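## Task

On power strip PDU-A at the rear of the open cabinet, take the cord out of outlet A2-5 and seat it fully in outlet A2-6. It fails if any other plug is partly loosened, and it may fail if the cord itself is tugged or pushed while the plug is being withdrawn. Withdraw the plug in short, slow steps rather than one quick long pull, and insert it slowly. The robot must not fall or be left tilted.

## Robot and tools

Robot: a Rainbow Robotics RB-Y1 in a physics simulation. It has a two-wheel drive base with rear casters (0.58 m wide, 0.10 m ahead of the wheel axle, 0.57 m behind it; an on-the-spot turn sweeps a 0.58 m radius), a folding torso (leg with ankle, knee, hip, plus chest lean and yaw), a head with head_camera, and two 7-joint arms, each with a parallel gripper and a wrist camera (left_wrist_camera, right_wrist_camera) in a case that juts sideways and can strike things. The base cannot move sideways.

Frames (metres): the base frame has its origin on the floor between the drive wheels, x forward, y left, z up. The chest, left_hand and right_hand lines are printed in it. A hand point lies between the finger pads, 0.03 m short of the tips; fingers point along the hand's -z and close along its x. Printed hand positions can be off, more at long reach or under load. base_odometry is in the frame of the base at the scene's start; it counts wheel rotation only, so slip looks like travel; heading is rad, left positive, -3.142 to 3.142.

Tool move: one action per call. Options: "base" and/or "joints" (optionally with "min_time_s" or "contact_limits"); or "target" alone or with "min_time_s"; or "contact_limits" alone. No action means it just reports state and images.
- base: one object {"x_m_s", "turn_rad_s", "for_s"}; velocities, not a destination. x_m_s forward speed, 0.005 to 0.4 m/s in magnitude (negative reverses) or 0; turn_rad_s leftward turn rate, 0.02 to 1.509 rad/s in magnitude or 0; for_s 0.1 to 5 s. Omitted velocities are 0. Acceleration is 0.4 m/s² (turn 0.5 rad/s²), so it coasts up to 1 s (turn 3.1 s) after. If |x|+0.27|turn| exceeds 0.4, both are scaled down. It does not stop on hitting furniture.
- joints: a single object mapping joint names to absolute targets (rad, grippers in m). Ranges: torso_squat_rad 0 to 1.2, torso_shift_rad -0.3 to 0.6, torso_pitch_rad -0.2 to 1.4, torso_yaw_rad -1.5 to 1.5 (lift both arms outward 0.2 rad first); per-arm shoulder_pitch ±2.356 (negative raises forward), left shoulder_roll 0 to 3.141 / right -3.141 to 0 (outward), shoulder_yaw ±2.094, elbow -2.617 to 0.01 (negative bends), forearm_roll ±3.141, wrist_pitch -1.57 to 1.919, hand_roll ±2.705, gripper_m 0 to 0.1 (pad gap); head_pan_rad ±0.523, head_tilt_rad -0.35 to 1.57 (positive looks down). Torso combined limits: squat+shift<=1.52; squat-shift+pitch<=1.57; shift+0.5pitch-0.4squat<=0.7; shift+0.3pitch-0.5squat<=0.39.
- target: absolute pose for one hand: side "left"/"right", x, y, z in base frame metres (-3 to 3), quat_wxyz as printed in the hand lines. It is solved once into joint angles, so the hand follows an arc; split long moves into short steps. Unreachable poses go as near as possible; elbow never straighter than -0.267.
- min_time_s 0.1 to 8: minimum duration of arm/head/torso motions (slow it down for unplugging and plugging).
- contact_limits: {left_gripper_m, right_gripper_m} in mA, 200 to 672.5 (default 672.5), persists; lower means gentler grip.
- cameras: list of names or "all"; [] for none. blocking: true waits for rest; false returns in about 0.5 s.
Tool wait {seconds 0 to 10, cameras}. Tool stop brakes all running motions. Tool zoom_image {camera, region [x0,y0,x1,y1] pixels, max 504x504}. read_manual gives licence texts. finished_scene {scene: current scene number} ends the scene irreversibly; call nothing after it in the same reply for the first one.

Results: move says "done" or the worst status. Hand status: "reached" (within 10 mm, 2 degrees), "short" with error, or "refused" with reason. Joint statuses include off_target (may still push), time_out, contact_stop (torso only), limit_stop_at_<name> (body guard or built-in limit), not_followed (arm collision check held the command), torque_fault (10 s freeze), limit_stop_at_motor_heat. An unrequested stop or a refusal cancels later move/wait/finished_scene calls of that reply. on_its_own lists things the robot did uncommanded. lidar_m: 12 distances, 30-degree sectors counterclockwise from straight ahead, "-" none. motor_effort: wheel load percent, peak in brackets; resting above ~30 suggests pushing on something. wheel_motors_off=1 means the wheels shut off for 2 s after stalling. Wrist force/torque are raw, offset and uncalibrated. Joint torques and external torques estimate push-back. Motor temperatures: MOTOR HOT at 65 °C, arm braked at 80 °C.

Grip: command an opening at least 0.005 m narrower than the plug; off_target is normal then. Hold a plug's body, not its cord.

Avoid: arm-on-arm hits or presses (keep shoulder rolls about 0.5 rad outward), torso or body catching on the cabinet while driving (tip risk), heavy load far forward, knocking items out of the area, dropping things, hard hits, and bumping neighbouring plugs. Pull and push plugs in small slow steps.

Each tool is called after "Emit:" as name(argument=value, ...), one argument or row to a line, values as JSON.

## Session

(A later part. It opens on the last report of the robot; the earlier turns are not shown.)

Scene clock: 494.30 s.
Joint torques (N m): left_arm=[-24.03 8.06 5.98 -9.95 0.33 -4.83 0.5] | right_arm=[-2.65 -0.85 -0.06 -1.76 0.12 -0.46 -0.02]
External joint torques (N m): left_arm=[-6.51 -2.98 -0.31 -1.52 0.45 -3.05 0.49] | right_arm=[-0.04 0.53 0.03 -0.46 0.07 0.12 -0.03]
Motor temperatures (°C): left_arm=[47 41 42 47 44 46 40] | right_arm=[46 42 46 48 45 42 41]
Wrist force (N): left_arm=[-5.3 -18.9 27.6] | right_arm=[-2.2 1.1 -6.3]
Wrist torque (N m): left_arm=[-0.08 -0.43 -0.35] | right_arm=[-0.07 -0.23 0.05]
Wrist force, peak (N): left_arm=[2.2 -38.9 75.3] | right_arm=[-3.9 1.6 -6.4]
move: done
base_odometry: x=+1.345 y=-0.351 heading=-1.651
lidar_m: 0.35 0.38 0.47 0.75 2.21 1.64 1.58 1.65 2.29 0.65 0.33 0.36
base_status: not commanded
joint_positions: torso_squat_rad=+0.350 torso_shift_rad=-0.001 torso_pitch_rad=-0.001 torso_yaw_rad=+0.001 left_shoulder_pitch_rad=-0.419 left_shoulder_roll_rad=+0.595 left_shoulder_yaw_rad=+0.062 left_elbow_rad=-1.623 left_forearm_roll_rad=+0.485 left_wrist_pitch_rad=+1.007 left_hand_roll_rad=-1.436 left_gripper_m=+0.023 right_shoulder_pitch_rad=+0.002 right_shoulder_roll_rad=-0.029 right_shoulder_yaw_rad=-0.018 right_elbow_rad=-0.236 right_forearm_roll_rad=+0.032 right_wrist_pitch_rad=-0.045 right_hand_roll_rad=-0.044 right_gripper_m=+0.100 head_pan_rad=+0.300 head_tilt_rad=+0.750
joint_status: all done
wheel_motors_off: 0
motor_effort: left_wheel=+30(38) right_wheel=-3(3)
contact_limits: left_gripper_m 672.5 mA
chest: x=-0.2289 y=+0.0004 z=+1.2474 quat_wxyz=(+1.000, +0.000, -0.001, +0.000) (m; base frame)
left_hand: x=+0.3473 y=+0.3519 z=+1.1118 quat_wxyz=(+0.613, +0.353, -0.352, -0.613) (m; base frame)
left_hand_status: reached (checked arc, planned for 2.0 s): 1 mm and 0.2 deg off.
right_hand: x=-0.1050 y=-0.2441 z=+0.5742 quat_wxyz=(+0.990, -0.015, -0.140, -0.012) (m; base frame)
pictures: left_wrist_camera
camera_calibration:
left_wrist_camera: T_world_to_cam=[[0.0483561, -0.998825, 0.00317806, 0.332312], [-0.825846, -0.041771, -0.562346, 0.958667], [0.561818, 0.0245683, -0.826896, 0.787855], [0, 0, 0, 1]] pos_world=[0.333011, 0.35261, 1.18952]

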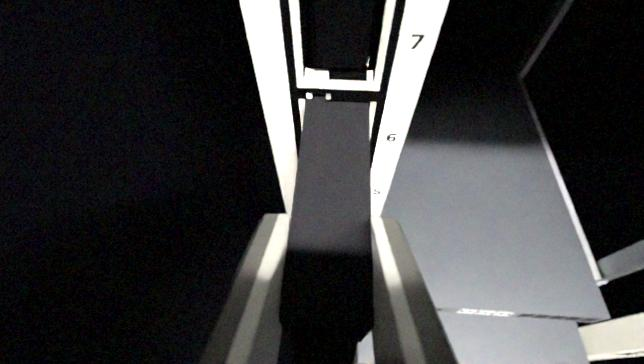

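Gripper open slowly, retreat.

Emit:
move(
  target={"side":"left","x":0.346,"y":0.3516,"z":1.1125,"quat_wxyz":[0.6124,0.3536,-0.3536,-0.6124]},
  min_time_s=2,
  cameras=[],
)

Emit:
move(
  joints={"left_gripper_m":0.05},
  cameras=["left_wrist_camera"],
)

Emit:
move(
  target={"side":"left","x":0.306,"y":0.3516,"z":1.136,"quat_wxyz":[0.6124,0.3536,-0.3536,-0.6124]},
  min_time_s=4,
  cameras=["left_wrist_camera"],
)

Emit:
move(
  target={"side":"left","x":0.21,"y":0.3516,"z":1.16,"quat_wxyz":[0.6124,0.3536,-0.3536,-0.6124]},
  min_time_s=4,
  cameras=["head_camera","left_wrist_camera"],
)

Emit:
zoom_image(
  camera="head_camera",
  region=[270, 80, 400, 400],
)

Emit:
zoom_image(
  camera="left_wrist_camera",
  region=[220, 20, 420, 220],
)

Scene clock: 506.20 s.
Joint torques (N m): left_arm=[-20.45 8.6 6.14 -11.01 0.91 -3.16 0.39] | right_arm=[-2.65 -1.54 -0.33 -1.61 0.14 -0.36 0.02]
External joint torques (N m): left_arm=[-3.03 -2.43 -0.16 -2.6 1.03 -1.38 0.37] | right_arm=[-0.06 -0.16 -0.25 -0.32 0.09 0.22 0.01]
Motor temperatures (°C): left_arm=[46 41 42 47 44 45 40] | right_arm=[46 42 46 48 45 42 41]
Wrist force (N): left_arm=[-6.2 -11.6 8.9] | right_arm=[-3.1 1.6 -5.3]
Wrist torque (N m): left_arm=[0.04 -0.21 -0.30] | right_arm=[-0.15 -0.27 0.04]
Wrist force, peak (N): left_arm=[-6.0 -19.2 28.1] | right_arm=[-2.2 2.0 -6.6]
move: done
base_odometry: x=+1.345 y=-0.351 heading=-1.651
lidar_m: 0.36 0.38 0.48 0.77 2.21 1.63 1.58 1.65 2.29 0.66 0.32 0.37
base_status: not commanded
joint_positions: torso_squat_rad=+0.350 torso_shift_rad=+0.000 torso_pitch_rad=-0.001 torso_yaw_rad=+0.000 left_shoulder_pitch_rad=-0.414 left_shoulder_roll_rad=+0.596 left_shoulder_yaw_rad=+0.064 left_elbow_rad=-1.631 left_forearm_roll_rad=+0.485 left_wrist_pitch_rad=+1.008 left_hand_roll_rad=-1.434 left_gripper_m=+0.023 right_shoulder_pitch_rad=+0.002 right_shoulder_roll_rad=-0.029 right_shoulder_yaw_rad=-0.018 right_elbow_rad=-0.236 right_forearm_roll_rad=+0.032 right_wrist_pitch_rad=-0.045 right_hand_roll_rad=-0.044 right_gripper_m=+0.100 head_pan_rad=+0.300 head_tilt_rad=+0.750
joint_status: all done
wheel_motors_off: 0
motor_effort: left_wheel=+23(31) right_wheel=-3(4)
contact_limits: left_gripper_m 672.5 mA
chest: x=-0.2285 y=+0.0004 z=+1.2475 quat_wxyz=(+1.000, +0.000, +0.000, +0.000) (m; base frame)
left_hand: x=+0.3463 y=+0.3520 z=+1.1118 quat_wxyz=(+0.613, +0.353, -0.353, -0.613) (m; base frame)
left_hand_status: reached (checked arc, planned for 2.0 s): 1 mm and 0.1 deg off.
right_hand: x=-0.1050 y=-0.2441 z=+0.5742 quat_wxyz=(+0.990, -0.015, -0.140, -0.013) (m; base frame)
pictures: none
No camera images: "cameras" was empty.

Scene clock: 506.97 s.
Joint torques (N m): left_arm=[-20.17 9.38 6.24 -9.83 0.15 -1.92 0.08] | right_arm=[-2.49 -1.19 -0.42 -1.73 0.13 -0.44 0.09]
External joint torques (N m): left_arm=[-2.76 -1.64 -0.07 -1.41 0.27 -0.13 0.07] | right_arm=[0.09 0.19 -0.33 -0.44 0.08 0.14 0.08]
Motor temperatures (°C): left_arm=[46 41 42 47 44 45 40] | right_arm=[46 42 46 48 45 42 41]
Wrist force (N): left_arm=[-0.5 -5.9 -2.6] | right_arm=[-2.4 1.2 -6.0]
Wrist torque (N m): left_arm=[0.20 0.01 0.10] | right_arm=[-0.08 -0.16 0.08]
Wrist force, peak (N): left_arm=[-6.3 -11.5 8.6] | right_arm=[-3.4 1.4 -6.1]
move: done
base_odometry: x=+1.345 y=-0.351 heading=-1.651
lidar_m: 0.36 0.38 0.48 0.76 2.20 1.64 1.57 1.65 2.28 0.65 0.31 0.38
base_status: not commanded
joint_positions: torso_squat_rad=+0.350 torso_shift_rad=+0.000 torso_pitch_rad=+0.000 torso_yaw_rad=+0.000 left_shoulder_pitch_rad=-0.414 left_shoulder_roll_rad=+0.596 left_shoulder_yaw_rad=+0.064 left_elbow_rad=-1.632 left_forearm_roll_rad=+0.485 left_wrist_pitch_rad=+1.007 left_hand_roll_rad=-1.434 left_gripper_m=+0.050 right_shoulder_pitch_rad=+0.002 right_shoulder_roll_rad=-0.029 right_shoulder_yaw_rad=-0.018 right_elbow_rad=-0.236 right_forearm_roll_rad=+0.032 right_wrist_pitch_rad=-0.045 right_hand_roll_rad=-0.044 right_gripper_m=+0.100 head_pan_rad=+0.300 head_tilt_rad=+0.750
joint_status: all done
wheel_motors_off: 0
motor_effort: left_wheel=+14(23) right_wheel=-2(3)
contact_limits: left_gripper_m 672.5 mA
chest: x=-0.2282 y=+0.0004 z=+1.2475 quat_wxyz=(+1.000, +0.000, +0.000, +0.000) (m; base frame)
left_hand: x=+0.3467 y=+0.3517 z=+1.1118 quat_wxyz=(+0.613, +0.353, -0.353, -0.613) (m; base frame)
right_hand: x=-0.1050 y=-0.2441 z=+0.5742 quat_wxyz=(+0.990, -0.015, -0.139, -0.013) (m; base frame)
pictures: left_wrist_camera
camera_calibration:
left_wrist_camera: T_world_to_cam=[[0.0476644, -0.998856, 0.0037539, 0.331602], [-0.825097, -0.0414904, -0.563465, 0.959005], [0.562976, 0.0237599, -0.826131, 0.787161], [0, 0, 0, 1]] pos_world=[0.332314, 0.352309, 1.18942]

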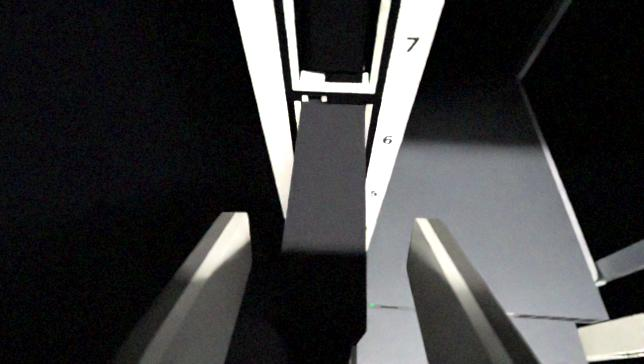

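Scene clock: 511.30 s.
Joint torques (N m): left_arm=[-14.2 11.43 8.23 -9.04 0.06 -1.63 0.16] | right_arm=[-2.5 -1.15 -0.42 -1.73 0.06 -0.38 0.01]
External joint torques (N m): left_arm=[1.17 0.45 1.49 -1.43 0.3 0.13 0.15] | right_arm=[0.08 0.22 -0.33 -0.45 0.01 0.2 -0.01]
Motor temperatures (°C): left_arm=[46 41 42 47 44 45 40] | right_arm=[46 42 46 48 45 42 41]
Wrist force (N): left_arm=[-0.4 -5.8 -2.8] | right_arm=[-1.7 1.5 -5.6]
Wrist torque (N m): left_arm=[0.20 0.04 0.07] | right_arm=[-0.10 -0.09 -0.05]
Wrist force, peak (N): left_arm=[0.0 -6.4 -2.8] | right_arm=[-3.5 0.8 -6.3]
move: done
base_odometry: x=+1.345 y=-0.351 heading=-1.651
lidar_m: 0.36 0.38 0.47 0.76 2.20 1.63 1.57 1.65 2.30 0.65 0.33 0.38
base_status: not commanded
joint_positions: torso_squat_rad=+0.350 torso_shift_rad=+0.000 torso_pitch_rad=+0.000 torso_yaw_rad=+0.000 left_shoulder_pitch_rad=-0.312 left_shoulder_roll_rad=+0.644 left_shoulder_yaw_rad=+0.108 left_elbow_rad=-1.860 left_forearm_roll_rad=+0.512 left_wrist_pitch_rad=+1.127 left_hand_roll_rad=-1.368 left_gripper_m=+0.050 right_shoulder_pitch_rad=+0.002 right_shoulder_roll_rad=-0.029 right_shoulder_yaw_rad=-0.018 right_elbow_rad=-0.236 right_forearm_roll_rad=+0.032 right_wrist_pitch_rad=-0.045 right_hand_roll_rad=-0.044 right_gripper_m=+0.100 head_pan_rad=+0.300 head_tilt_rad=+0.750
joint_status: all done
wheel_motors_off: 0
motor_effort: left_wheel=+14(15) right_wheel=-2(3)
contact_limits: left_gripper_m 672.5 mA
chest: x=-0.2282 y=+0.0004 z=+1.2475 quat_wxyz=(+1.000, +0.000, +0.000, +0.000) (m; base frame)
left_hand: x=+0.3070 y=+0.3513 z=+1.1359 quat_wxyz=(+0.612, +0.354, -0.354, -0.613) (m; base frame)
left_hand_status: reached (checked arc, planned for 4.0 s): 1 mm and 0.1 deg off.
right_hand: x=-0.1050 y=-0.2441 z=+0.5742 quat_wxyz=(+0.990, -0.015, -0.139, -0.013) (m; base frame)
pictures: left_wrist_camera
camera_calibration:
left_wrist_camera: T_world_to_cam=[[0.046687, -0.998903, 0.00367946, 0.333507], [-0.82421, -0.0406027, -0.564827, 0.940733], [0.564356, 0.0233374, -0.825201, 0.828153], [0, 0, 0, 1]] pos_world=[0.292418, 0.35201, 1.21352]

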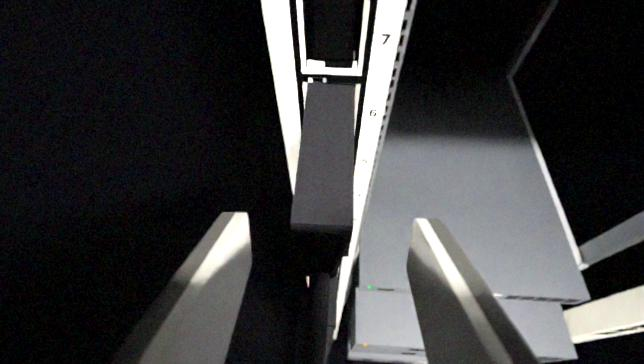

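Scene clock: 515.63 s.
Joint torques (N m): left_arm=[-9.01 10.79 8.3 -7.18 -0.15 -1.57 0.02] | right_arm=[-2.55 -1.09 -0.35 -1.73 0.13 -0.38 0.01]
External joint torques (N m): left_arm=[1.1 0.25 1.49 -1.19 0.29 0.15 0.01] | right_arm=[0.02 0.28 -0.27 -0.45 0.07 0.2 -0.01]
Motor temperatures (°C): left_arm=[45 42 42 47 44 45 40] | right_arm=[46 42 46 48 45 42 41]
Wrist force (N): left_arm=[0.2 -6.2 -2.8] | right_arm=[-2.7 1.4 -5.4]
Wrist torque (N m): left_arm=[0.23 0.09 0.06] | right_arm=[-0.08 -0.21 0.04]
Wrist force, peak (N): left_arm=[27.1 -2.1 -14.2] | right_arm=[-2.9 1.7 -6.7]
move: done
base_odometry: x=+1.345 y=-0.351 heading=-1.652
lidar_m: 0.36 0.37 0.47 0.77 2.20 1.64 1.58 1.65 2.29 0.66 0.32 0.37
base_status: not commanded
joint_positions: torso_squat_rad=+0.350 torso_shift_rad=+0.000 torso_pitch_rad=+0.000 torso_yaw_rad=+0.000 left_shoulder_pitch_rad=-0.029 left_shoulder_roll_rad=+0.714 left_shoulder_yaw_rad=+0.257 left_elbow_rad=-2.286 left_forearm_roll_rad=+0.602 left_wrist_pitch_rad=+1.273 left_hand_roll_rad=-1.262 left_gripper_m=+0.050 right_shoulder_pitch_rad=+0.002 right_shoulder_roll_rad=-0.029 right_shoulder_yaw_rad=-0.018 right_elbow_rad=-0.236 right_forearm_roll_rad=+0.032 right_wrist_pitch_rad=-0.045 right_hand_roll_rad=-0.044 right_gripper_m=+0.100 head_pan_rad=+0.300 head_tilt_rad=+0.750
joint_status: all done
wheel_motors_off: 0
motor_effort: left_wheel=+8(14) right_wheel=+1(3)
contact_limits: left_gripper_m 672.5 mA
chest: x=-0.2279 y=+0.0003 z=+1.2475 quat_wxyz=(+1.000, +0.000, +0.000, +0.000) (m; base frame)
left_hand: x=+0.2111 y=+0.3511 z=+1.1598 quat_wxyz=(+0.612, +0.354, -0.353, -0.613) (m; base frame)
left_hand_status: reached (checked arc, planned for 4.0 s): 1 mm and 0.1 deg off.
right_hand: x=-0.1051 y=-0.2442 z=+0.5741 quat_wxyz=(+0.990, -0.015, -0.139, -0.013) (m; base frame)
pictures: head_camera, left_wrist_camera
camera_calibration:
head_camera: T_world_to_cam=[[0.294837, -0.955464, -0.0126554, 0.0879556], [-0.630607, -0.184608, -0.753827, 1.02722], [0.717918, 0.230237, -0.656951, 1.03667], [0, 0, 0, 1]] pos_world=[-0.122404, 0.0349922, 1.4565]
left_wrist_camera: T_world_to_cam=[[0.0473474, -0.998874, 0.00299565, 0.338299], [-0.824635, -0.0407804, -0.564193, 0.874622], [0.56368, 0.0242428, -0.825637, 0.902304], [0, 0, 0, 1]] pos_world=[0.196616, 0.351711, 1.23742]

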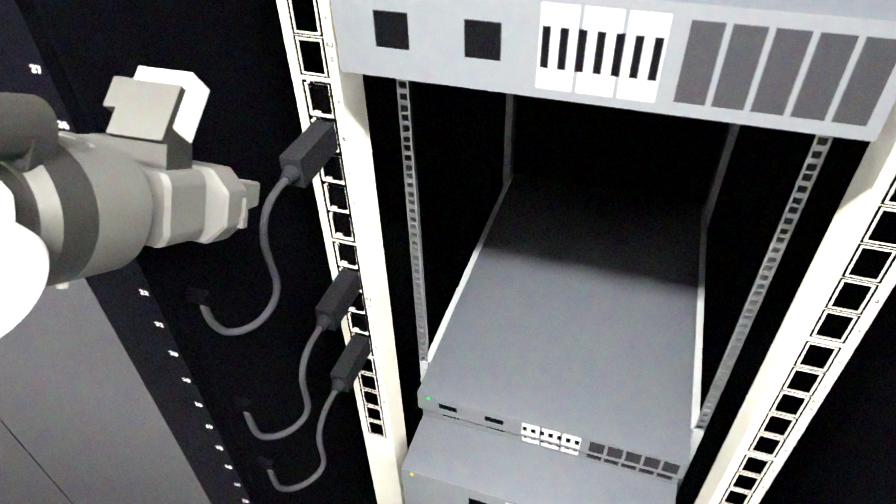

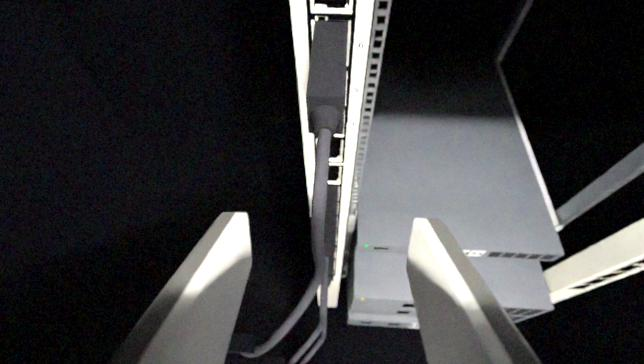

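Scaled by 1.575 from the camera's 896x504 image, which has a finer 1280x720 frame.

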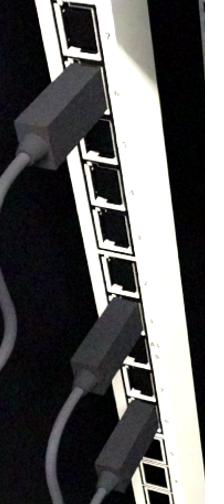

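Scaled by 2.520 from the camera's 644x364 image, which has a finer 1265x715 frame.

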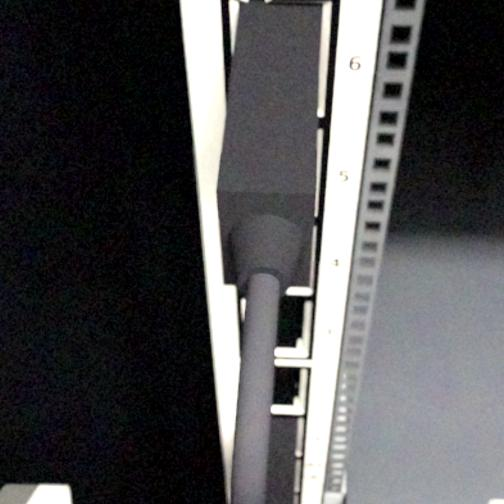

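Emit:
finished_scene(
  scene=1,
)

The scene is finished: the task was done.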